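# Park a bicycle in a floor rack with Stretch

## Task

Get the bike into the floor rack so that one of its wheels sits in the slot near the slot's closed end and the kickstand is fully raised. When done, the bike must be standing motionless and nothing except the rack (no wall, furniture or loose item) may be in contact with it. The rack is loose on the floor, not anchored. The robot must not topple or finish leaning, or the attempt fails.

## Robot and tools

ROBOT. A simulated Hello Robot Stretch 3 with a single arm: a two-wheel differential base (0.33 m long, 0.34 m wide, rounded back, passive caster about 0.24 m behind the axle), a lift sliding on a mast, and a telescoping arm pointing to the robot's right, ending in a wrist (yaw, pitch, roll) and a two-finger gripper. The base pivots about the point midway between its drive wheels, 0.05 m back from its front edge. It cannot strafe; to move the gripper forward or back you drive the base. With arm retracted and wrist folded, turning sweeps a 0.28 m radius circle; an unfolded level wrist reaches past it. A loose object may occasionally get nudged by something else.

FRAMES. Base frame: origin on the floor between the drive wheels, x forward, y left, z up, metres. hand_pose (the pinch point between closed fingertips) is reported in it; with wrist joints at zero its x axis is up, y back along the arm toward the mast, z toward the robot's rear. Odometry frame = base frame at scene start; base_odometry counts wheel rotation only, so slip appears as travel. Heading in rad, left positive, -3.142 to 3.142.

move. One action per call. Arguments:
- base: object with exactly one key, a relative offset from where the base last reported itself (or from where it is, if a move was still running). translate_m: metres straight, forward positive, -3 to 3. rotate_rad: turn in place, left positive, -6.4 to 6.4.
- joints: object of absolute joint targets by name: lift_m 0 to 1.1 m; arm_m 0 to 0.52 m (extension); wrist_yaw_rad -1.345 to 4.42 (0 along the arm, positive toward the front); wrist_pitch_rad -1.57 to 0.451 (0 level, negative tips down); wrist_roll_rad -2.911 to 2.918 (0 fingers side by side); gripper_m -0.089 to 0.179 (larger is wider; fingertip gap is 0.007 to 0.025 m smaller than the value); head_pan_rad -3.953 to 1.73 (0 forward, positive left, -1.57 along the arm); head_tilt_rad -1.53 to 0.419 (negative down).
- pace: "default" or "max". Base speed is capped at 0.10 m/s and 0.63 rad/s unless lift_m < 0.30, arm_m < 0.03 and wrist_yaw_rad > 2.54.
- contact_limits: per key (arm_m, translate_m, rotate_rad) an effort percentage 1 to 100 at which that motion halts; give it only together with that motion's command.
- servos: "reboot", sent alone, re-enables servos that shut off.
- cameras: list of head_camera, nav_camera, wrist_camera or "all"; omitted means all, [] none.
- blocking: true/omitted waits until all motion rests; false returns in about 0.5 s while motion continues.
An action may combine base and joints; it lasts at most 15 s, a base move times out after 14 s. Out-of-range values are refused; unknown keys make the call invalid. After a refusal or an unrequested stop, the rest of that reply's move/wait/finished_scene calls are skipped. Joints or base omitted from an action may still push toward old targets.

wait(seconds 0 to 10, cameras): lets time pass, returns state and images; ends early when motions settle. stop(cameras): brakes all running motions; braked parts hold and may keep pressing. zoom_image(camera, region [x0,y0,x1,y1] pixels, max 504x504): enlarges part of that camera's latest image. read_manual(section "licences"): licence text only. finished_scene(scene): ends the current scene, irreversibly; the bike must stay parked without the robot.

RESULTS. The move line reads "done" or the worst status. base_status/joint_status: done, moving, off_target (resting short, maybe still pushing; for the base, something is holding it), contact_stop (lift/arm went slack, may keep leaning on the obstacle), time_out, torque_fault (wrist/head servo off, needs reboot). on_its_own lists uncommanded behaviour; "held at" is a target, not a reading. motor_effort is percent of maximum, positive toward higher values, bracket = peak in the last action; wheel positive pushes forward; wrist pitch peaks near 45 and roll near 72. lidar_m: 12 ranges, 30-degree sectors counter-clockwise from straight ahead (4th left, 7th behind, 10th right), plane 0.17 m up, 0.15 to 12 m; "-" means nothing or too close; misses glass and thin legs. wrist_depth_mm and head_depth_mm: 7x7 median depths. turned_by_wheels vs turned_by_imu: trust the IMU when they differ by more than 0.15 rad. base_tilt in degrees, forward/right positive, error up to about 4. pictures names image order. head_camera images arrive rotated (turn a quarter clockwise to view upright); nav_camera the opposite way.

CAUTIONS. Fold/unfold the wrist (yaw to 3.0) only with lift 0.32 to 0.95, pitch -0.4, roll near 0; folded, lift may go down to 0.25. With yaw below -0.4 keep pitch at or below -0.5. Pushing against something rigid with the gripper above about 0.45 m, or driving while hooked on something fixed, can tip the robot; if base_tilt leans, back the gripper off. Wrist, head and base (without a limit) push with full force, so use contact limits near the bike and rack. Avoid dropping the bike, releasing it while it moves, slamming or shoving hard. Simulation keeps running while you think; faster robot completion is better.

Each tool is called after "Call:" as a command line: name --argument value for each argument, lists and objects as JSON in quotes; but a table of rows of numbers goes row by row, as --pt "numbers of a row", without its own name.

## Session

Call:
move --joints '{"head_tilt_rad": -0.55}'

Call:
move --joints '{"head_pan_rad": -1.5}'

Call:
move --joints '{"head_pan_rad": -3.0}'

Call:
move --joints '{"head_pan_rad": 1.5}'

Scene clock: 0.87 s.
move: done
base_odometry: x=+0.000 y=+0.000 heading=+0.000
turned_by_wheels: +0.000
turned_by_imu: +0.000
base_tilt: forward=-0.8 right=+0.5
lidar_m: 0.76 0.83 1.31 2.00 2.22 0.95 3.97 2.13 1.74 1.73 0.93 0.76
head_depth_mm: 595 659 740 839 966 1150 1221 / 600 666 745 848 978 1159 1221 / 606 672 754 858 991 1182 1223 / 612 680 762 869 1006 1201 1232 / 618 685 773 880 1023 1222 1224 / 623 693 781 891 1041 1253 1239 / 628 700 786 907 1054 1269 1233
base_status: not commanded
joint_positions: lift_m=+0.538 arm_m=+0.003 wrist_yaw_rad=+2.979 wrist_pitch_rad=-0.575 wrist_roll_rad=+0.000 gripper_m=+0.037 head_pan_rad=+0.000 head_tilt_rad=-0.542
joint_status: all done
measured_speeds: all 0
motor_effort: left_wheel=+0.5(1.0) right_wheel=+0.5(1.5) lift_m=+27.0(27.7) arm_m=-0.5(1.7) wrist_yaw_rad=+0.4(0.7) wrist_pitch_rad=+2.0(2.2) wrist_roll_rad=-0.2(0.4) gripper_m=+0.2(1.7) head_pan_rad=+0.5(1.3) head_tilt_rad=-4.2(4.2)
hand_pose: x=+0.0115 y=+0.0515 z=+0.5171 quat_wxyz=(+0.255, +0.692, +0.145, +0.660) (m; base frame)
wrist_depth_mm: - 141 - - - - - / - 154 - - - - - / - 176 - - - - - / 941 917 869 902 931 931 877 / 787 802 235 811 796 774 782 / 703 694 130 661 131 684 701 / 622 635 365 613 606 615 615
pictures: head_camera (sideways), nav_camera (sideways), wrist_camera
camera_calibration:
head_camera: T_world_to_cam=[[-0.543324, 0.04906, -0.838088, 1.12244], [0.0592242, 0.998044, 0.020029, -0.0266296], [0.837431, -0.0387528, -0.545167, 0.659681], [0, 0, 0, 1]] pos_world=[0.0589871, -0.0029247, 1.30087]
nav_camera: T_world_to_cam=[[0.495262, -0.00294524, 0.868739, -1.08937], [0.00447868, -0.999972, -0.00594341, 0.0579938], [0.868732, 0.00683435, -0.495235, 0.601617], [0, 0, 0, 1]] pos_world=[0.0166184, 0.0506721, 1.24466]
wrist_camera: T_world_to_cam=[[0.988632, -0.148265, -0.024976, 0.0165263], [-0.118572, -0.666681, -0.735851, 0.45346], [0.0924502, 0.730447, -0.676683, 0.47405], [0, 0, 0, 1]] pos_world=[-0.00639663, -0.0415048, 0.654873]

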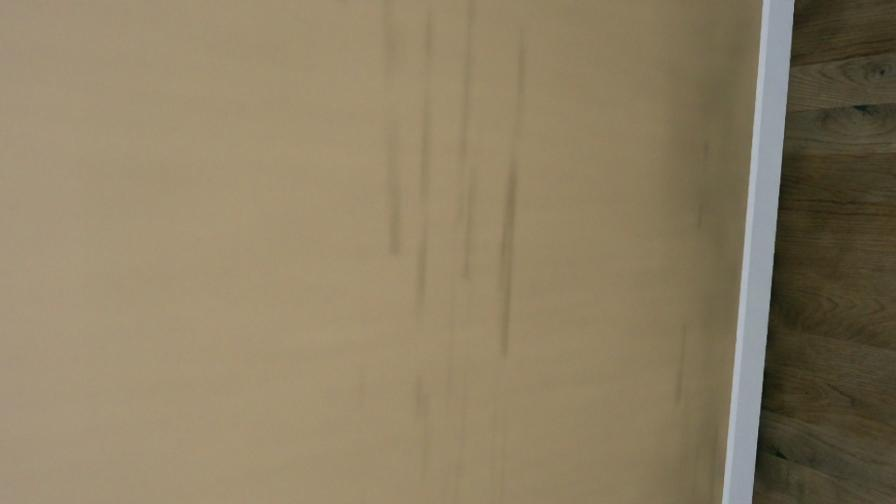

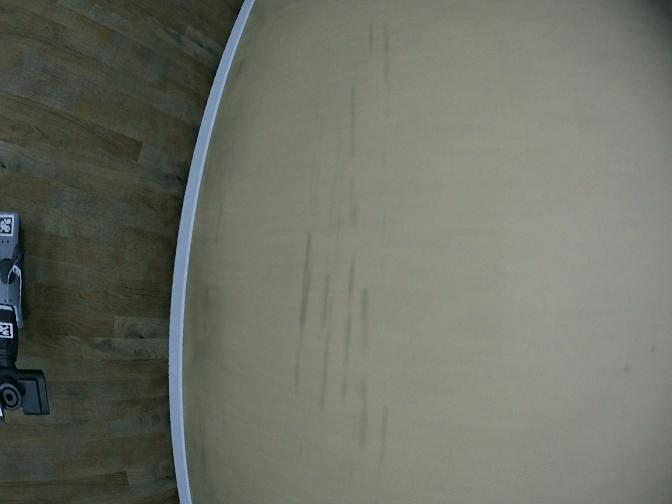

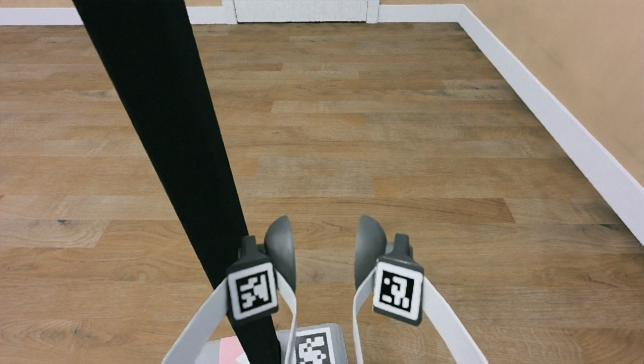

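Scene clock: 2.13 s.
move: done
base_odometry: x=+0.000 y=+0.000 heading=+0.000
turned_by_wheels: +0.000
turned_by_imu: +0.000
base_tilt: forward=-0.8 right=+0.5
lidar_m: 0.76 0.83 1.31 2.00 2.22 0.95 3.96 2.13 1.74 1.73 0.93 0.76
head_depth_mm: 1423 1559 1749 1990 1778 1449 1229 / 1438 1599 1776 2014 1780 1449 1226 / 1467 1626 1825 2046 1779 1455 1229 / 1487 1647 1847 2070 1781 1474 1228 / 1516 1674 1904 2119 1780 1461 1233 / 1543 1708 1891 2055 1789 1467 1226 / 1424 1474 1533 1591 1636 1464 1229
base_status: not commanded
joint_positions: lift_m=+0.538 arm_m=+0.003 wrist_yaw_rad=+2.979 wrist_pitch_rad=-0.575 wrist_roll_rad=+0.000 gripper_m=+0.037 head_pan_rad=-1.494 head_tilt_rad=-0.543
joint_status: all done
measured_speeds: all 0
motor_effort: left_wheel=-0.1(1.3) right_wheel=+0.8(1.2) lift_m=+25.7(27.5) arm_m=-1.0(2.2) wrist_yaw_rad=+0.2(0.7) wrist_pitch_rad=+2.0(2.2) wrist_roll_rad=+0.1(0.5) gripper_m=+0.8(1.2) head_pan_rad=-2.1(4.2) head_tilt_rad=-3.1(4.6)
hand_pose: x=+0.0115 y=+0.0515 z=+0.5171 quat_wxyz=(+0.255, +0.692, +0.145, +0.660) (m; base frame)
wrist_depth_mm: - 141 - - - - - / - 154 - - - - - / - 177 - - - - - / 954 891 883 941 933 928 915 / 809 818 234 797 795 783 778 / 715 690 129 655 130 703 712 / 639 638 368 626 610 615 618
pictures: head_camera (sideways), nav_camera (sideways), wrist_camera
camera_calibration:
head_camera: T_world_to_cam=[[0.00714986, 0.545818, -0.837873, 1.1188], [0.999645, 0.0176155, 0.0200056, -0.0323357], [0.0256789, -0.837718, -0.545498, 0.665063], [0, 0, 0, 1]] pos_world=[0.00724686, -0.0529551, 1.30085]
nav_camera: T_world_to_cam=[[0.0351373, -0.494367, 0.868543, -1.08631], [-0.996673, -0.0812838, -0.00594519, 0.0641032], [0.0735375, -0.865445, -0.495578, 0.606915], [0, 0, 0, 1]] pos_world=[0.0574287, -0.00657192, 1.24466]
wrist_camera: T_world_to_cam=[[0.988632, -0.148265, -0.024976, 0.0165263], [-0.118572, -0.666681, -0.735851, 0.45346], [0.0924502, 0.730447, -0.676683, 0.47405], [0, 0, 0, 1]] pos_world=[-0.00639663, -0.0415048, 0.654873]

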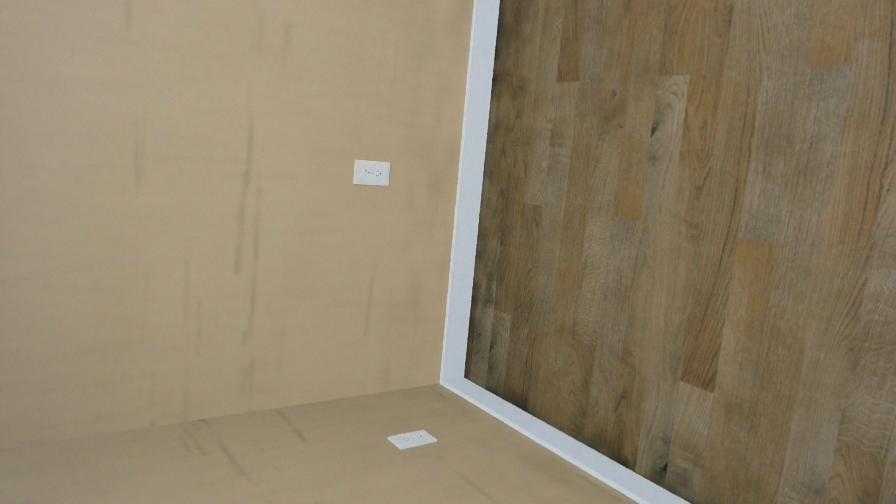

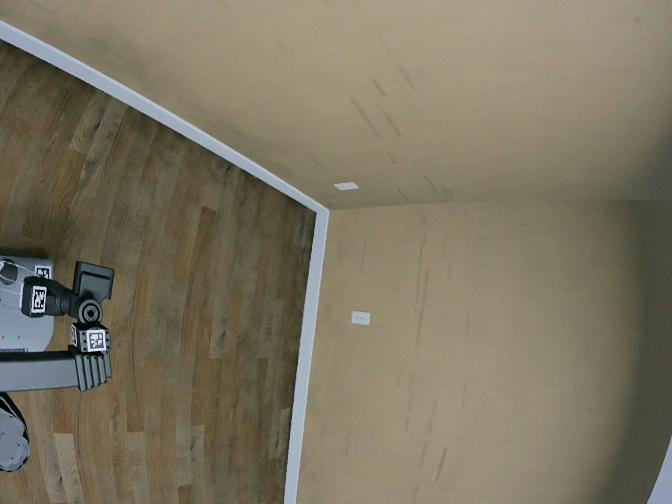

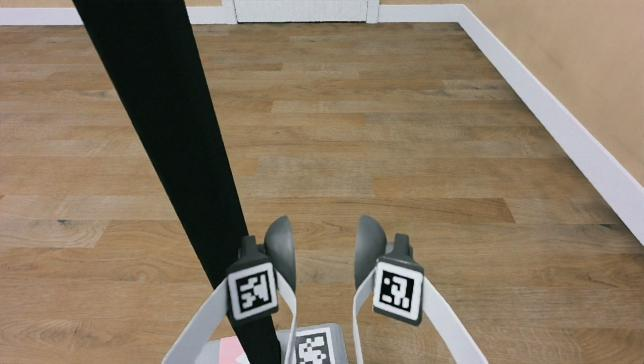

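Scene clock: 3.40 s.
move: done
base_odometry: x=+0.000 y=+0.000 heading=+0.000
turned_by_wheels: +0.000
turned_by_imu: +0.000
base_tilt: forward=-0.8 right=+0.5
lidar_m: 0.76 0.83 1.31 2.00 2.22 0.95 3.97 2.13 1.74 1.73 0.93 0.76
head_depth_mm: 3350 3683 3201 2044 1444 1435 1220 / 3450 3835 3192 2310 1772 1452 1221 / 3505 3933 3272 2295 1774 1450 1223 / 3629 3990 3262 2314 1783 1462 1226 / 3684 - 3271 2300 1778 1458 1230 / 3563 3729 3285 2324 1786 1468 1233 / 2860 3032 3026 2318 1813 1459 1232
base_status: not commanded
joint_positions: lift_m=+0.538 arm_m=+0.003 wrist_yaw_rad=+2.979 wrist_pitch_rad=-0.575 wrist_roll_rad=+0.000 gripper_m=+0.037 head_pan_rad=-2.994 head_tilt_rad=-0.543
joint_status: all done
measured_speeds: all 0
motor_effort: left_wheel=+0.3(1.1) right_wheel=+0.6(1.6) lift_m=+25.1(26.5) arm_m=-1.9(2.5) wrist_yaw_rad=-0.1(0.7) wrist_pitch_rad=+2.1(2.2) wrist_roll_rad=-0.3(0.7) gripper_m=-0.6(1.7) head_pan_rad=-2.1(4.9) head_tilt_rad=-2.9(4.7)
hand_pose: x=+0.0115 y=+0.0515 z=+0.5171 quat_wxyz=(+0.255, +0.692, +0.145, +0.660) (m; base frame)
wrist_depth_mm: - 141 - - - - - / - 154 - - - - - / - 177 - - - - - / 948 930 873 922 912 907 878 / 820 802 236 804 801 790 785 / 704 708 129 670 130 682 692 / 630 631 367 619 605 618 624
pictures: head_camera (sideways), nav_camera (sideways), wrist_camera
camera_calibration:
head_camera: T_world_to_cam=[[0.545016, 0.0314868, -0.837834, 1.11547], [0.0882825, -0.995895, 0.0200013, -0.0267708], [-0.833765, -0.0848671, -0.545559, 0.670384], [0, 0, 0, 1]] pos_world=[-0.0466412, -0.00488988, 1.30084]
nav_camera: T_world_to_cam=[[-0.490705, -0.0700288, 0.868507, -1.08305], [-0.151582, 0.988427, -0.00594551, 0.0589486], [-0.858039, -0.134568, -0.495641, 0.612679], [0, 0, 0, 1]] pos_world=[0.00317952, -0.0516644, 1.24466]
wrist_camera: T_world_to_cam=[[0.988632, -0.148265, -0.0249759, 0.0165262], [-0.118572, -0.666681, -0.735851, 0.45346], [0.0924502, 0.730447, -0.676683, 0.47405], [0, 0, 0, 1]] pos_world=[-0.00639664, -0.0415048, 0.654873]

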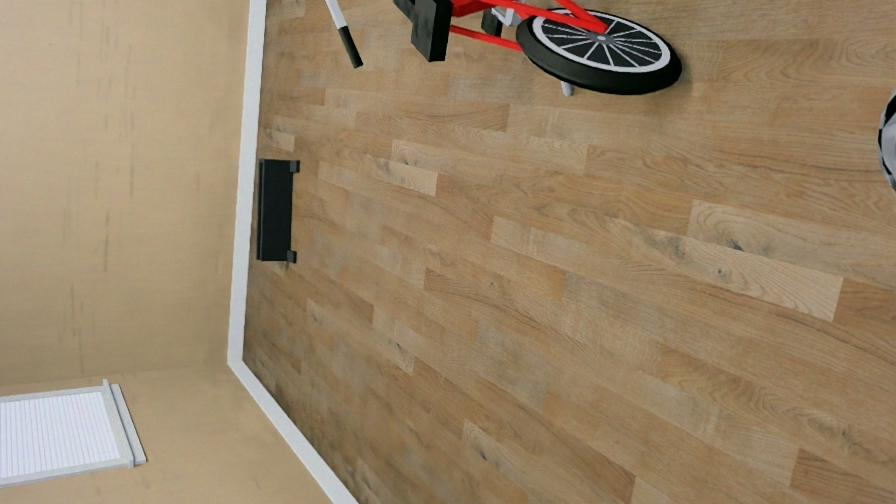

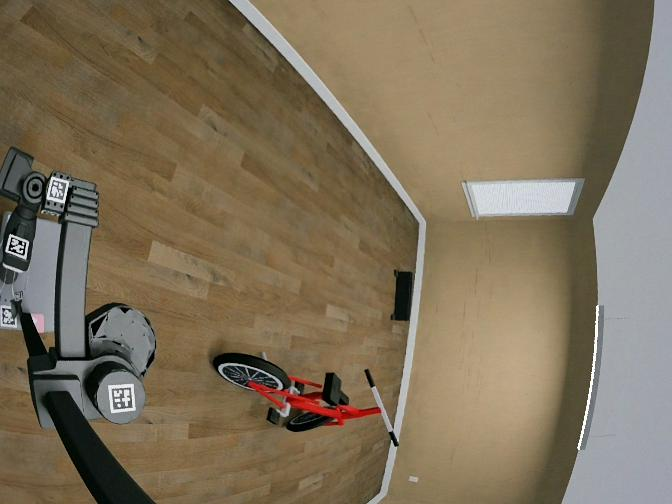

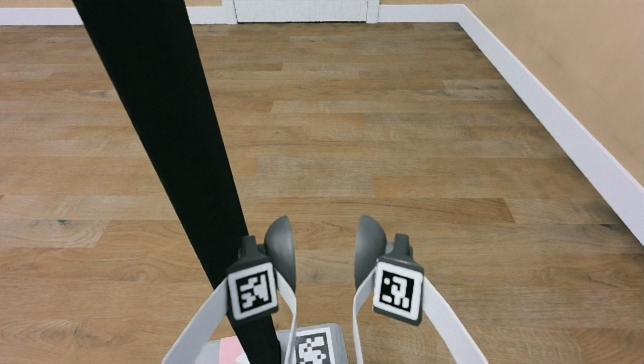

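Scene clock: 5.67 s.
move: done
base_odometry: x=+0.000 y=+0.000 heading=+0.000
turned_by_wheels: +0.000
turned_by_imu: +0.000
base_tilt: forward=-0.8 right=+0.5
lidar_m: 0.76 0.83 1.31 2.00 2.23 0.95 3.96 2.13 1.74 1.73 0.93 0.76
head_depth_mm: 1714 1890 2113 2217 1779 1445 1227 / 1714 1915 2156 2290 1775 1456 1228 / 1700 1907 2126 2283 1775 1448 1230 / 1712 1895 2131 2311 1782 1448 1223 / 1704 1899 2131 2280 1780 1459 1230 / 1711 1899 2135 2289 1790 1455 1225 / 1709 1925 2168 2292 1775 1459 1239
base_status: not commanded
joint_positions: lift_m=+0.538 arm_m=+0.003 wrist_yaw_rad=+2.979 wrist_pitch_rad=-0.575 wrist_roll_rad=+0.000 gripper_m=+0.037 head_pan_rad=+1.494 head_tilt_rad=-0.543
joint_status: all done
measured_speeds: all 0
motor_effort: left_wheel=+0.6(1.3) right_wheel=+0.6(1.7) lift_m=+23.9(24.9) arm_m=-3.1(3.2) wrist_yaw_rad=+0.4(0.7) wrist_pitch_rad=+1.9(2.2) wrist_roll_rad=-0.3(0.7) gripper_m=+0.3(1.6) head_pan_rad=+2.7(6.2) head_tilt_rad=-3.5(4.4)
hand_pose: x=+0.0115 y=+0.0515 z=+0.5171 quat_wxyz=(+0.255, +0.692, +0.145, +0.660) (m; base frame)
wrist_depth_mm: - 141 - - - - - / - 154 - - - - - / - 176 - - - - - / 914 919 895 938 935 929 884 / 808 804 235 804 788 806 787 / 712 702 129 664 130 687 693 / 636 636 362 615 601 626 613
pictures: head_camera (sideways), nav_camera (sideways), wrist_camera
camera_calibration:
head_camera: T_world_to_cam=[[-0.0906683, -0.538343, -0.837834, 1.11934], [-0.990548, 0.135701, 0.0200014, -0.02019], [0.102927, 0.831728, -0.545558, 0.66467], [0, 0, 0, 1]] pos_world=[0.0130774, 0.0525059, 1.30084]
nav_camera: T_world_to_cam=[[0.041, 0.493978, 0.868507, -1.0863], [0.997363, -0.0723274, -0.00594551, 0.05194], [0.0598799, 0.866461, -0.495641, 0.60708], [0, 0, 0, 1]] pos_world=[-0.0436168, 0.0143518, 1.24466]
wrist_camera: T_world_to_cam=[[0.988632, -0.148265, -0.0249758, 0.0165262], [-0.118572, -0.666681, -0.735851, 0.453459], [0.0924502, 0.730447, -0.676683, 0.474049], [0, 0, 0, 1]] pos_world=[-0.00639664, -0.0415048, 0.654872]

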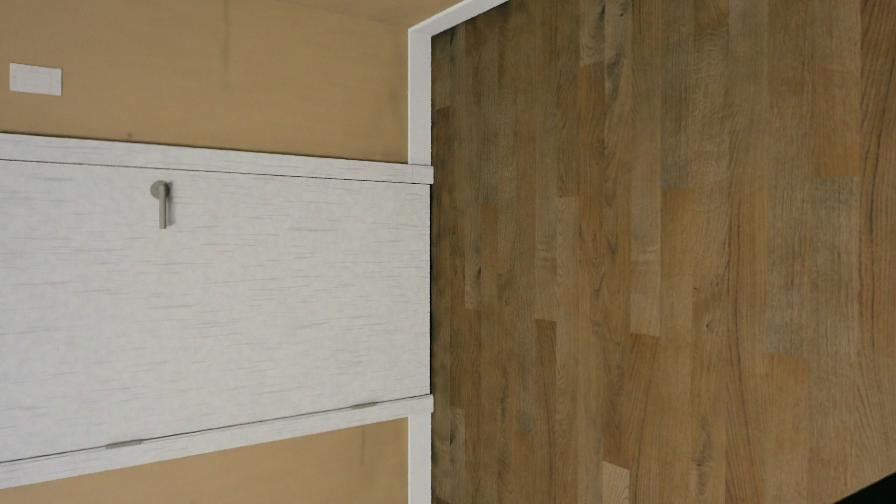

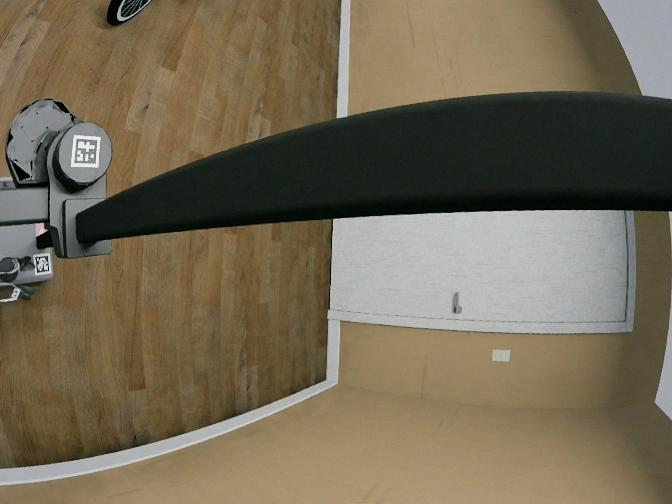

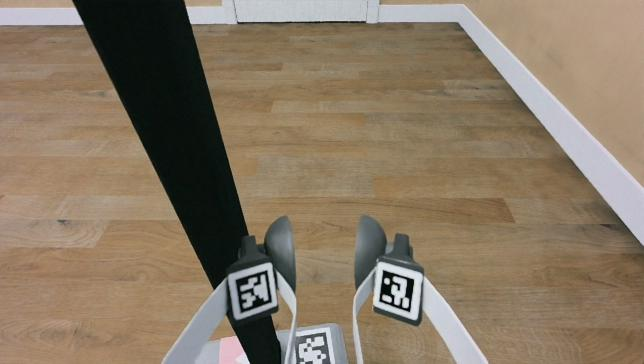

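Call:
move --joints '{"head_pan_rad": -3.45, "head_tilt_rad": -0.5}'

Scene clock: 32.83 s.
move: done
base_odometry: x=+0.000 y=+0.000 heading=+0.000
turned_by_wheels: +0.000
turned_by_imu: -0.001
base_tilt: forward=-0.7 right=+0.5
lidar_m: 0.76 0.83 1.31 2.00 2.23 0.95 3.96 2.13 1.74 1.73 0.93 0.76
head_depth_mm: 3568 3756 3506 2417 1845 1486 1243 / 3705 - 3509 2406 1845 1486 1247 / 3612 - 3514 2311 1844 1498 1247 / 3545 3935 3516 1852 1540 1463 1253 / 3484 3827 3504 2334 1801 1497 1251 / 3447 3754 3581 2447 1853 1500 1253 / 3316 3644 3401 2481 1859 1503 1251
base_status: not commanded
joint_positions: lift_m=+0.538 arm_m=+0.003 wrist_yaw_rad=+2.979 wrist_pitch_rad=-0.575 wrist_roll_rad=+0.000 gripper_m=+0.037 head_pan_rad=-3.444 head_tilt_rad=-0.507
joint_status: all done
measured_speeds: all 0
motor_effort: left_wheel=+1.0(1.1) right_wheel=+0.4(1.5) lift_m=+23.0(24.8) arm_m=-4.3(5.6) wrist_yaw_rad=+1.0(1.0) wrist_pitch_rad=+2.0(2.2) wrist_roll_rad=-0.3(0.6) gripper_m=+0.3(1.8) head_pan_rad=-2.5(6.0) head_tilt_rad=+3.0(5.8)
hand_pose: x=+0.0115 y=+0.0515 z=+0.5171 quat_wxyz=(+0.255, +0.692, +0.145, +0.660) (m; base frame)
wrist_depth_mm: - 141 - - - - - / - 155 - - - - - / - 176 - - - - - / 932 901 854 934 923 908 871 / 802 798 235 784 772 792 796 / 708 698 129 666 130 681 680 / 634 634 365 626 610 627 613
pictures: head_camera (sideways), nav_camera (sideways), wrist_camera
camera_calibration:
head_camera: T_world_to_cam=[[0.475572, -0.199703, -0.856709, 1.1405], [-0.352968, -0.935374, 0.0221025, -0.0268156], [-0.805757, 0.29188, -0.515326, 0.630879], [0, 0, 0, 1]] pos_world=[-0.0435202, 0.0185383, 1.30278]
nav_camera: T_world_to_cam=[[-0.442416, 0.141058, 0.885647, -1.1057], [0.29324, 0.956021, -0.00578139, 0.0560217], [-0.847513, 0.257149, -0.464323, 0.571864], [0, 0, 0, 1]] pos_world=[-0.0209451, -0.0446447, 1.24511]
wrist_camera: T_world_to_cam=[[0.988632, -0.148265, -0.024976, 0.0165263], [-0.118572, -0.666681, -0.735851, 0.453459], [0.0924502, 0.730447, -0.676683, 0.474049], [0, 0, 0, 1]] pos_world=[-0.00639663, -0.0415048, 0.654872]

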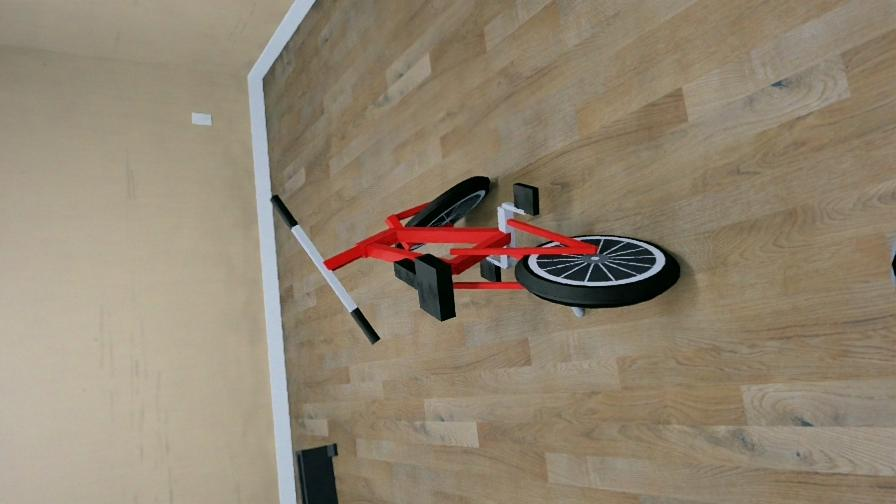

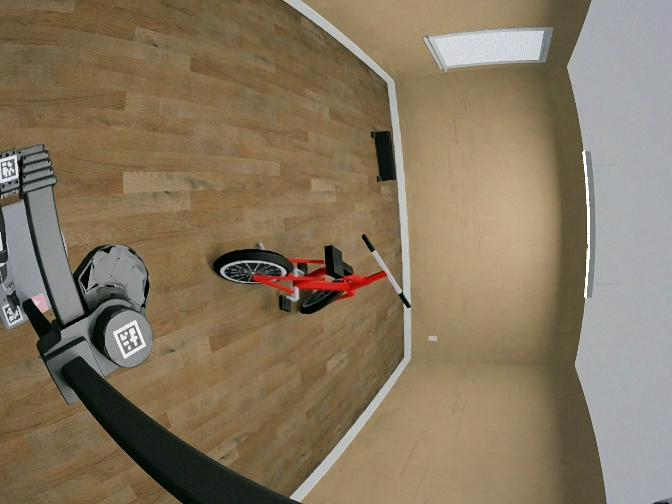

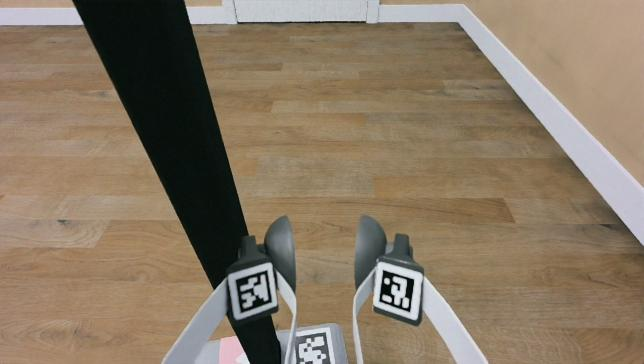

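Call:
move --base '{"rotate_rad": 0.06}' --joints '{"lift_m": 0.28, "wrist_yaw_rad": 3.0, "wrist_pitch_rad": -0.4, "gripper_m": 0.0}' --cameras '[]'

Call:
move --base '{"translate_m": -1.4}' --pace "max" --joints '{"head_pan_rad": -3.9, "head_tilt_rad": -0.85}'

Scene clock: 89.27 s.
move: done
base_odometry: x=+0.000 y=+0.000 heading=+0.060
turned_by_wheels: +0.060
turned_by_imu: +0.059
base_tilt: forward=-0.8 right=+0.5
lidar_m: 0.76 0.86 1.43 2.00 2.30 0.95 3.71 2.04 1.73 1.62 0.89 0.76
head_depth_mm: 3641 3979 3485 2382 1843 1495 1239 / 3644 - 3492 2416 1840 1496 1248 / 3550 3978 3314 1978 1728 1491 1253 / 3513 3841 3529 1728 1487 1449 1247 / 3494 3820 3537 2410 1839 1500 1244 / 3398 3713 3453 2438 1846 1502 1252 / 3367 3676 3352 2431 1861 1491 1255
base_status: done
joint_positions: lift_m=+0.280 arm_m=+0.003 wrist_yaw_rad=+2.998 wrist_pitch_rad=-0.422 wrist_roll_rad=+0.000 gripper_m=+0.000 head_pan_rad=-3.444 head_tilt_rad=-0.507
joint_status: all done
measured_speeds: all 0
motor_effort: left_wheel=-6.7(7.2) right_wheel=+7.5(8.2) lift_m=+24.9(26.5) arm_m=-7.2(7.6) wrist_yaw_rad=+1.8(5.0) wrist_pitch_rad=+3.9(6.2) wrist_roll_rad=-0.1(0.6) gripper_m=-2.9(93.2) head_pan_rad=-2.4(3.6) head_tilt_rad=+2.1(5.5)
hand_pose: x=+0.0108 y=+0.0738 z=+0.2917 quat_wxyz=(+0.198, +0.700, +0.098, +0.679) (m; base frame)
wrist_depth_mm: - 134 - - - - - / - 146 - - - - - / 934 161 865 918 901 900 878 / 728 185 685 700 700 712 711 / 589 563 211 156 576 574 570 / 499 500 218 132 472 481 491 / 416 266 126 256 411 425 426
pictures: none
No camera images: "cameras" was empty.

Scene clock: 95.30 s.
move: done
base_odometry: x=-1.398 y=-0.083 heading=+0.059
turned_by_wheels: +0.000
turned_by_imu: -0.009
base_tilt: forward=-0.8 right=+0.5
lidar_m: 2.12 0.53 0.50 0.56 0.86 2.64 2.63 1.70 1.42 1.42 1.61 2.12
head_depth_mm: - - - 1092 1348 1231 1101 / - - - - - 1259 1118 / 3008 2405 - - - 336 953 / 2861 2428 1970 1653 1422 1236 648 / 2753 2405 1959 1648 1428 1254 666 / 2598 2390 1952 1639 1418 1248 929 / 2458 2404 1941 1640 1415 1249 1111
base_status: done
joint_positions: lift_m=+0.280 arm_m=+0.003 wrist_yaw_rad=+2.999 wrist_pitch_rad=-0.422 wrist_roll_rad=+0.000 gripper_m=+0.000 head_pan_rad=-3.894 head_tilt_rad=-0.840
joint_status: all done
measured_speeds: all 0
motor_effort: left_wheel=-2.7(13.2) right_wheel=+4.5(6.7) lift_m=+31.1(33.2) arm_m=-9.5(10.2) wrist_yaw_rad=+1.4(2.6) wrist_pitch_rad=+3.8(4.1) wrist_roll_rad=-0.2(0.6) gripper_m=-1.6(3.2) head_pan_rad=-2.3(4.1) head_tilt_rad=-4.2(7.7)
hand_pose: x=+0.0106 y=+0.0739 z=+0.2919 quat_wxyz=(+0.197, +0.700, +0.098, +0.679) (m; base frame)
wrist_depth_mm: - 134 655 - 481 425 386 / - 146 670 662 582 - 403 / 927 161 640 919 584 517 442 / 719 185 666 712 685 632 643 / 581 562 211 157 583 569 579 / 500 494 217 133 469 492 492 / 274 267 125 258 408 425 420
pictures: head_camera (sideways), nav_camera (sideways), wrist_camera
camera_calibration:
head_camera: T_world_to_cam=[[0.524582, -0.558719, -0.642375, 0.860838], [-0.727979, -0.685597, 0.00182338, 0.0018783], [-0.441429, 0.466679, -0.766388, 0.955232], [0, 0, 0, 1]] pos_world=[-0.0285457, 0.0364677, 1.28506]
nav_camera: T_world_to_cam=[[-0.52912, 0.499778, 0.685751, -0.844587], [0.681837, 0.73147, -0.00699852, 0.0552331], [-0.505104, 0.463867, -0.727803, 0.912538], [0, 0, 0, 1]] pos_world=[-0.0236213, -0.0415917, 1.24371]
wrist_camera: T_world_to_cam=[[0.991911, -0.124911, -0.0225717, 0.0125997], [-0.0881691, -0.550082, -0.830443, 0.321178], [0.0913154, 0.825716, -0.556646, 0.263327], [0, 0, 0, 1]] pos_world=[-0.00822555, -0.0391853, 0.413585]

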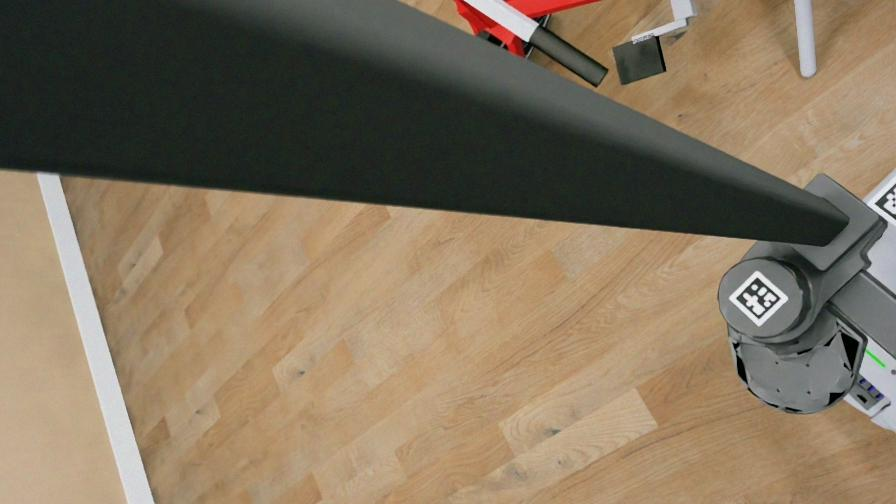

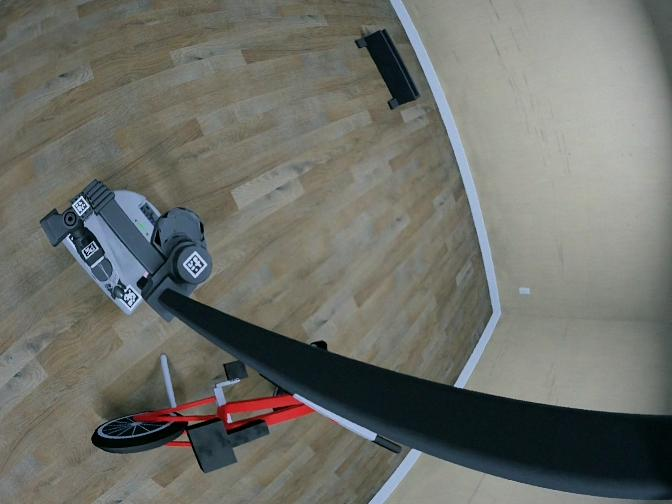

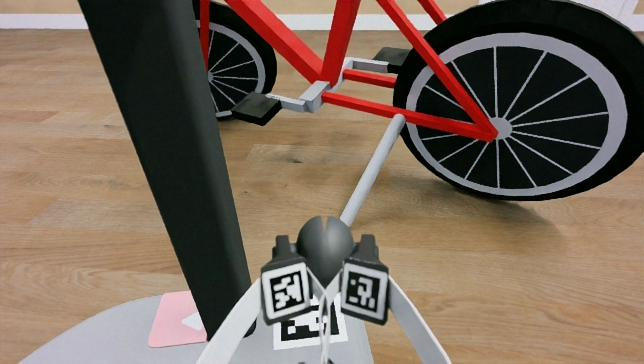

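Call:
move --base '{"translate_m": -1.4}' --pace "max" --joints '{"head_pan_rad": -3.1, "head_tilt_rad": -0.85}'

Scene clock: 105.27 s.
move: done
base_odometry: x=-2.795 y=-0.166 heading=+0.059
turned_by_wheels: +0.000
turned_by_imu: -0.010
base_tilt: forward=-0.8 right=+0.5
lidar_m: 1.71 1.30 2.63 2.62 1.52 1.27 1.27 1.36 1.13 1.13 1.27 2.08
head_depth_mm: 1097 1264 1515 1655 1416 1262 368 / 1113 1299 1552 1660 1326 1249 640 / 1138 1331 1593 1651 1337 1244 648 / 1163 1358 1622 1651 1349 1255 685 / 1190 1381 1680 1635 1332 1243 976 / 1198 1410 1707 1645 1424 1253 1112 / 1228 1447 1772 1635 1416 1247 1113
base_status: done
joint_positions: lift_m=+0.280 arm_m=+0.003 wrist_yaw_rad=+2.999 wrist_pitch_rad=-0.421 wrist_roll_rad=+0.000 gripper_m=+0.000 head_pan_rad=-3.106 head_tilt_rad=-0.840
joint_status: all done
measured_speeds: all 0
motor_effort: left_wheel=-2.1(11.9) right_wheel=+3.8(5.5) lift_m=+27.8(28.7) arm_m=-12.0(13.6) wrist_yaw_rad=+1.2(1.9) wrist_pitch_rad=+3.9(4.0) wrist_roll_rad=-0.1(0.6) gripper_m=-2.0(3.5) head_pan_rad=+2.9(5.3) head_tilt_rad=-5.2(6.4)
hand_pose: x=+0.0106 y=+0.0739 z=+0.2919 quat_wxyz=(+0.197, +0.700, +0.098, +0.679) (m; base frame)
wrist_depth_mm: - 133 - - - - - / - 146 - - - - - / 965 161 826 910 882 901 900 / 733 185 663 721 699 717 706 / 590 565 211 156 572 571 567 / 496 497 216 133 476 489 484 / 277 266 126 259 413 427 421
pictures: head_camera (sideways), nav_camera (sideways), wrist_camera
camera_calibration:
head_camera: T_world_to_cam=[[0.76643, -0.0216795, -0.641961, 0.858823], [-0.0267771, -0.99964, 0.00178958, -0.00235504], [-0.641769, 0.0158183, -0.766735, 0.956905], [0, 0, 0, 1]] pos_world=[-0.0441795, 0.00112802, 1.28503]
nav_camera: T_world_to_cam=[[-0.727841, -0.0230843, 0.685357, -0.842861], [-0.0382834, 0.999242, -0.0069999, 0.0596276], [-0.684676, -0.0313326, -0.728174, 0.914115], [0, 0, 0, 1]] pos_world=[0.0146861, -0.0503977, 1.24371]
wrist_camera: T_world_to_cam=[[0.99192, -0.124842, -0.0225702, 0.0126097], [-0.0881213, -0.550015, -0.830493, 0.321208], [0.0912665, 0.825771, -0.556572, 0.263298], [0, 0, 0, 1]] pos_world=[-0.00823285, -0.0391806, 0.41359]

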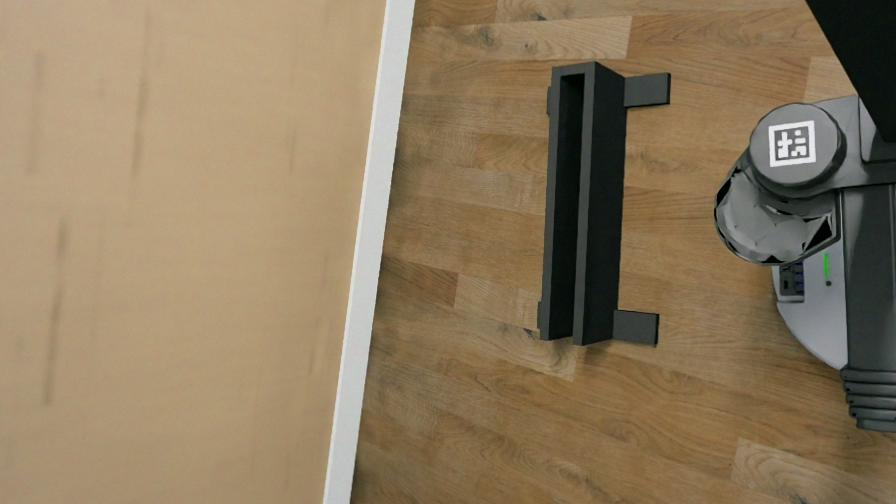

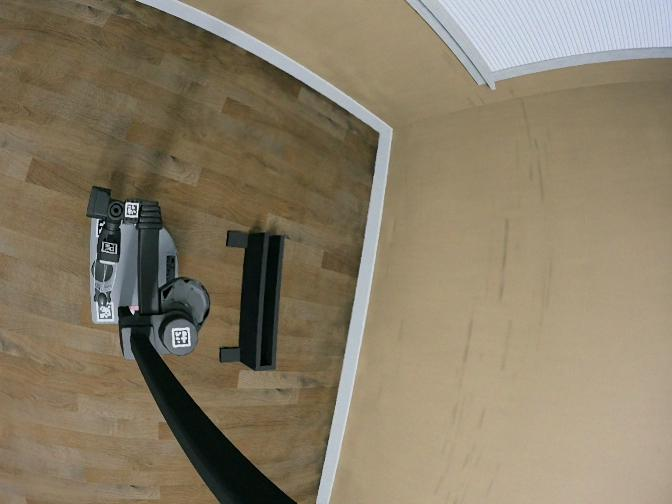

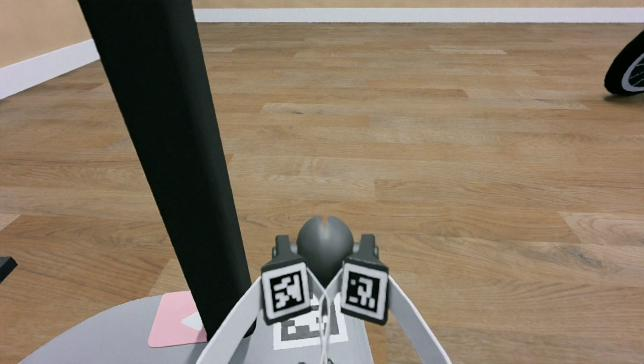

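Call:
move --joints '{"head_pan_rad": 0.4, "head_tilt_rad": -0.75}'

Scene clock: 129.97 s.
move: done
base_odometry: x=-2.795 y=-0.166 heading=+0.059
turned_by_wheels: +0.000
turned_by_imu: -0.001
base_tilt: forward=-0.8 right=+0.4
lidar_m: 1.71 1.30 2.62 2.62 1.51 1.27 1.27 1.35 1.13 1.13 1.27 2.08
head_depth_mm: 3051 2849 2201 1780 1488 1285 1138 / 3223 2907 2188 1778 1501 1285 1138 / 3435 2856 2086 1778 1491 1298 1131 / 3576 2637 2035 1774 1502 1291 1136 / 3670 2732 1999 1784 1498 1290 1133 / 3405 2699 1712 1782 1492 1286 1132 / 3094 2849 2173 1734 1497 1290 1137
base_status: not commanded
joint_positions: lift_m=+0.280 arm_m=+0.003 wrist_yaw_rad=+2.999 wrist_pitch_rad=-0.421 wrist_roll_rad=+0.000 gripper_m=+0.000 head_pan_rad=+0.394 head_tilt_rad=-0.754
joint_status: all done
measured_speeds: all 0
motor_effort: left_wheel=-2.2(2.5) right_wheel=+3.3(4.5) lift_m=+31.8(32.0) arm_m=-11.7(12.8) wrist_yaw_rad=+1.2(1.7) wrist_pitch_rad=+3.9(4.0) wrist_roll_rad=+0.0(0.6) gripper_m=-1.5(3.0) head_pan_rad=+1.8(6.3) head_tilt_rad=+2.1(4.2)
hand_pose: x=+0.0106 y=+0.0739 z=+0.2919 quat_wxyz=(+0.197, +0.700, +0.098, +0.679) (m; base frame)
wrist_depth_mm: - 134 - - - - - / - 146 - - - - - / 932 160 830 924 904 913 883 / 711 185 649 716 716 696 697 / 585 566 210 156 584 575 576 / 503 491 217 132 484 486 489 / 279 267 125 256 414 421 423
pictures: head_camera (sideways), nav_camera (sideways), wrist_camera
camera_calibration:
head_camera: T_world_to_cam=[[-0.671893, -0.226144, -0.705279, 0.950105], [-0.325715, 0.945441, 0.0071466, -0.00750627], [0.665183, 0.234522, -0.708894, 0.873713], [0, 0, 0, 1]] pos_world=[0.0547452, 0.0170524, 1.28951]
nav_camera: T_world_to_cam=[[0.616747, 0.253161, 0.745341, -0.929236], [0.386699, -0.922181, -0.00675479, 0.0567169], [0.685629, 0.292388, -0.66665, 0.825737], [0, 0, 0, 1]] pos_world=[-0.0149784, 0.046114, 1.24346]
wrist_camera: T_world_to_cam=[[0.99192, -0.124842, -0.0225702, 0.0126098], [-0.0881212, -0.550014, -0.830493, 0.321208], [0.0912663, 0.825772, -0.556571, 0.263298], [0, 0, 0, 1]] pos_world=[-0.00823287, -0.0391806, 0.41359]

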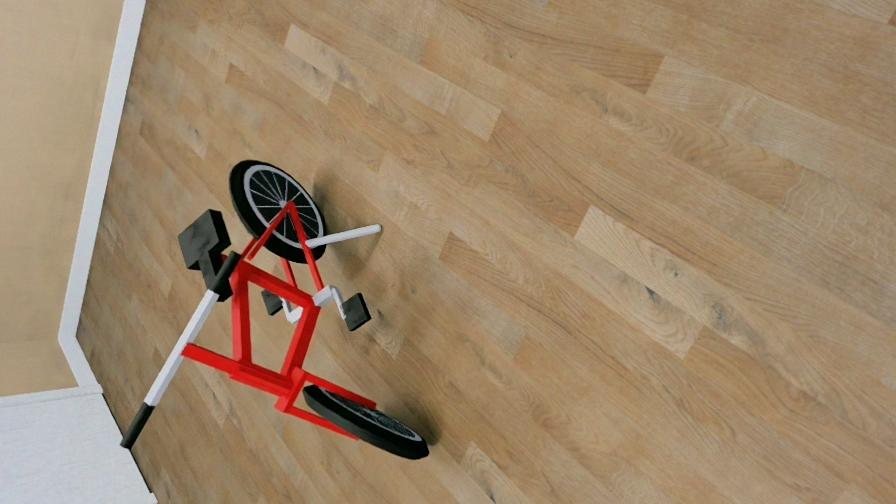

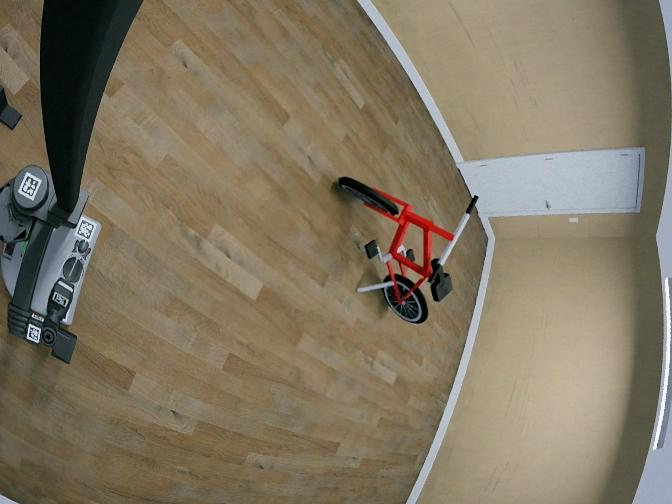

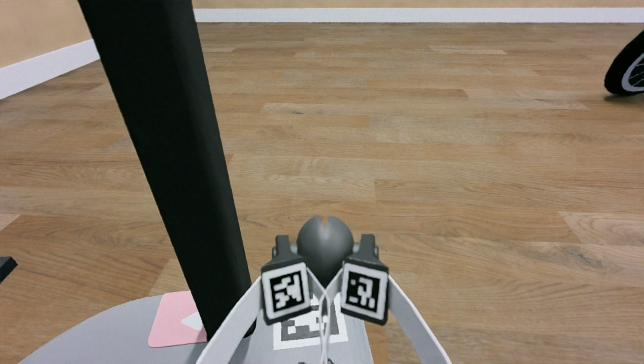

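Call:
move --base '{"rotate_rad": -0.289}' --cameras '[]'

Call:
move --base '{"translate_m": -0.166}' --joints '{"lift_m": 0.5}' --cameras '[]'

Call:
move --base '{"rotate_rad": -1.357}' --joints '{"wrist_yaw_rad": 0.0, "head_pan_rad": -1.57, "head_tilt_rad": -0.9}' --cameras '[]'

Call:
move --joints '{"wrist_pitch_rad": -1.55, "wrist_roll_rad": 1.571, "arm_m": 0.373, "gripper_m": 0.17}'

Scene clock: 160.80 s.
move: done
base_odometry: x=-2.795 y=-0.166 heading=-0.229
turned_by_wheels: -0.289
turned_by_imu: -0.292
base_tilt: forward=-0.9 right=+0.5
lidar_m: 3.37 1.43 1.30 2.61 1.96 1.35 1.27 1.29 1.21 1.13 1.15 1.48
head_depth_mm: 2993 2859 2193 1786 1501 1295 1139 / 3056 2859 2204 1778 1504 1294 1134 / 3151 2856 2165 1779 1494 1291 1131 / 3210 2869 2191 1785 1503 1296 1134 / 3288 2834 2143 1779 1495 1288 1136 / 3388 2847 1993 1779 1500 1292 1135 / 3438 2845 1832 1776 1489 1291 1132
base_status: done
joint_positions: lift_m=+0.280 arm_m=+0.003 wrist_yaw_rad=+2.999 wrist_pitch_rad=-0.421 wrist_roll_rad=+0.000 gripper_m=+0.000 head_pan_rad=+0.394 head_tilt_rad=-0.754
joint_status: not commanded
measured_speeds: all 0
motor_effort: left_wheel=+7.0(11.0) right_wheel=-5.9(8.8) lift_m=+32.7(33.8) arm_m=-11.0(12.0) wrist_yaw_rad=+1.2(1.6) wrist_pitch_rad=+3.8(4.0) wrist_roll_rad=-0.1(0.7) gripper_m=-1.5(2.8) head_pan_rad=+2.5(3.6) head_tilt_rad=+1.0(3.0)
hand_pose: x=+0.0106 y=+0.0739 z=+0.2919 quat_wxyz=(+0.197, +0.700, +0.098, +0.679) (m; base frame)
wrist_depth_mm: - 134 - - - - - / - 146 - - - - - / 926 160 828 910 925 905 894 / 729 185 653 726 705 707 705 / 592 561 210 157 578 581 572 / 491 498 217 132 473 489 487 / 276 266 126 255 412 419 422
pictures: none
No camera images: "cameras" was empty.

Scene clock: 163.63 s.
move: done
base_odometry: x=-2.957 y=-0.128 heading=-0.229
turned_by_wheels: +0.000
turned_by_imu: -0.001
base_tilt: forward=-0.8 right=+0.5
lidar_m: 3.40 1.55 1.40 2.60 1.71 1.17 1.10 1.12 1.21 1.14 1.16 1.50
head_depth_mm: 3160 2851 2204 1768 1501 1295 1137 / 3189 2828 2205 1769 1502 1296 1138 / 3255 2843 2192 1779 1498 1292 1143 / 3386 2877 2186 1785 1498 1293 1138 / 3483 2820 2155 1779 1496 1293 1129 / 3479 1971 2054 1774 1495 1288 1133 / 3656 2717 2055 1780 1498 1284 1133
base_status: done
joint_positions: lift_m=+0.500 arm_m=+0.003 wrist_yaw_rad=+2.999 wrist_pitch_rad=-0.421 wrist_roll_rad=+0.000 gripper_m=+0.000 head_pan_rad=+0.394 head_tilt_rad=-0.754
joint_status: all done
measured_speeds: all 0
motor_effort: left_wheel=+2.8(5.5) right_wheel=-4.9(9.5) lift_m=+32.6(35.4) arm_m=-11.8(12.5) wrist_yaw_rad=+1.1(1.9) wrist_pitch_rad=+3.8(4.0) wrist_roll_rad=-0.2(0.8) gripper_m=-2.2(3.5) head_pan_rad=+2.6(4.0) head_tilt_rad=+1.2(2.9)
hand_pose: x=+0.0106 y=+0.0739 z=+0.5119 quat_wxyz=(+0.197, +0.700, +0.098, +0.679) (m; base frame)
wrist_depth_mm: - 134 - - - - - / - 145 - - - - - / - 161 - - - - - / - 185 - - - - - / 910 848 210 155 881 863 869 / 769 755 215 132 716 739 737 / 662 662 125 629 624 657 631
pictures: none
No camera images: "cameras" was empty.

Scene clock: 166.90 s.
move: done
base_odometry: x=-2.957 y=-0.128 heading=-1.586
turned_by_wheels: -1.357
turned_by_imu: -1.369
base_tilt: forward=-0.8 right=+0.5
lidar_m: 1.14 1.24 1.91 1.90 1.39 2.63 2.61 1.39 1.11 1.10 1.20 1.15
head_depth_mm: 985 1161 1412 1580 1392 1237 1108 / 994 1169 1426 1591 1395 1225 486 / 1002 1177 1440 1590 1389 1212 544 / 1007 1189 1456 1579 1391 625 942 / 1019 1202 1472 1578 1381 1210 1109 / 1019 1214 1485 1586 1377 1210 1104 / 1032 1227 1499 1568 1378 1229 1109
base_status: done
joint_positions: lift_m=+0.500 arm_m=+0.003 wrist_yaw_rad=+0.002 wrist_pitch_rad=-0.421 wrist_roll_rad=+0.000 gripper_m=+0.000 head_pan_rad=-1.564 head_tilt_rad=-0.889
joint_status: all done
measured_speeds: all 0
motor_effort: left_wheel=+8.2(11.7) right_wheel=-5.7(9.2) lift_m=+31.7(33.4) arm_m=-12.9(13.1) wrist_yaw_rad=-1.7(4.2) wrist_pitch_rad=+3.8(4.0) wrist_roll_rad=-0.1(0.7) gripper_m=-2.1(3.7) head_pan_rad=-2.3(5.1) head_tilt_rad=-5.7(8.3)
hand_pose: x=-0.0212 y=-0.3718 z=+0.5119 quat_wxyz=(+0.692, +0.149, -0.691, -0.148) (m; base frame)
wrist_depth_mm: - - - - - - - / - - - - - - - / - - - - - - - / - - - - - - - / 904 874 884 155 886 879 859 / 766 752 127 132 725 755 726 / 667 672 479 478 476 652 638
pictures: none
No camera images: "cameras" was empty.

Scene clock: 170.83 s.
move: done
base_odometry: x=-2.957 y=-0.128 heading=-1.586
turned_by_wheels: +0.000
turned_by_imu: -0.001
base_tilt: forward=-0.8 right=+0.5
lidar_m: 1.14 1.24 1.90 1.89 1.40 2.63 2.61 1.39 1.11 1.10 1.20 1.15
head_depth_mm: 985 1156 1400 1579 1390 1239 1112 / 991 1170 1426 1597 1384 1195 486 / 997 1179 1443 759 627 1176 957 / 1006 1190 1449 760 1385 1202 971 / 1019 1201 1471 1579 1393 1209 1107 / 1021 1203 1494 1592 1379 1206 1106 / 1028 1225 1503 1576 1380 1227 1104
base_status: not commanded
joint_positions: lift_m=+0.500 arm_m=+0.373 wrist_yaw_rad=+0.000 wrist_pitch_rad=-1.541 wrist_roll_rad=+1.566 gripper_m=+0.170 head_pan_rad=-1.564 head_tilt_rad=-0.889
joint_status: all done
measured_speeds: all 0
motor_effort: left_wheel=+7.3(7.9) right_wheel=-5.7(6.5) lift_m=+28.5(31.9) arm_m=+12.8(14.5) wrist_yaw_rad=-0.3(1.8) wrist_pitch_rad=-1.9(3.7) wrist_roll_rad=+1.2(3.4) gripper_m=+0.9(99.6) head_pan_rad=-2.5(3.7) head_tilt_rad=-6.0(6.6)
hand_pose: x=-0.0215 y=-0.5013 z=+0.3819 quat_wxyz=(+0.002, +0.001, -0.717, -0.697) (m; base frame)
wrist_depth_mm: 512 511 503 495 497 495 492 / 528 515 516 502 512 501 359 / 539 527 529 525 519 513 366 / 552 551 550 490 533 526 377 / 571 567 564 470 552 535 552 / 585 140 573 447 557 121 556 / 113 594 594 581 603 581 110
pictures: head_camera (sideways), nav_camera (sideways), wrist_camera
camera_calibration:
head_camera: T_world_to_cam=[[0.0438395, 0.795811, -0.603957, 0.813714], [0.998433, -0.055953, -0.00125366, -0.00464687], [-0.0347908, -0.602955, -0.797016, 0.992576], [0, 0, 0, 1]] pos_world=[0.00349931, -0.0493435, 1.28254]
nav_camera: T_world_to_cam=[[0.00204551, -0.760701, 0.6491, -0.800069], [-0.999936, -0.00876078, -0.00711593, 0.0656443], [0.0110997, -0.649044, -0.76067, 0.952131], [0, 0, 0, 1]] pos_world=[0.0567083, 0.00993672, 1.24405]
wrist_camera: T_world_to_cam=[[0.00942619, 0.998445, -0.054948, 0.529044], [0.985959, -0.000118402, 0.166987, -0.00536792], [0.166721, -0.0557505, -0.984427, 0.514386], [0, 0, 0, 1]] pos_world=[-0.0854533, -0.499544, 0.536342]

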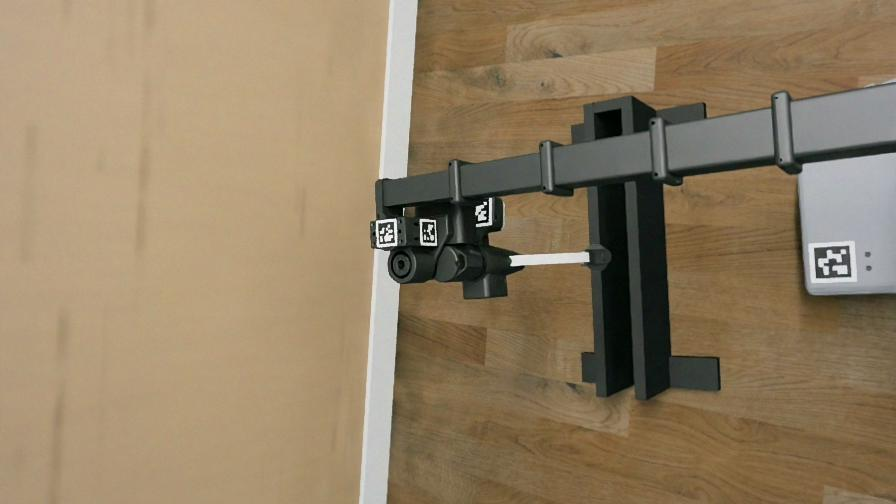

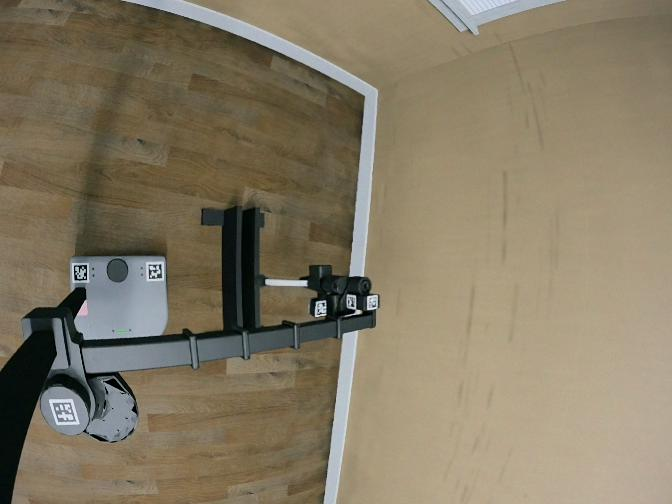

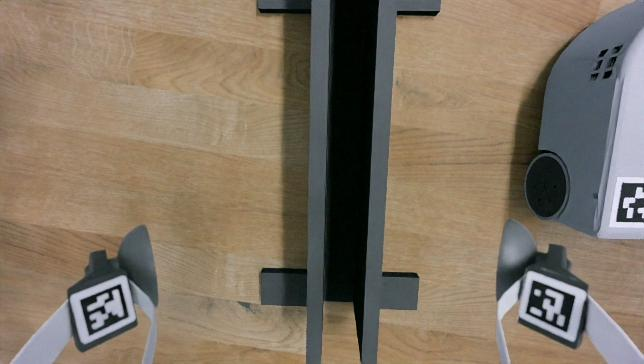

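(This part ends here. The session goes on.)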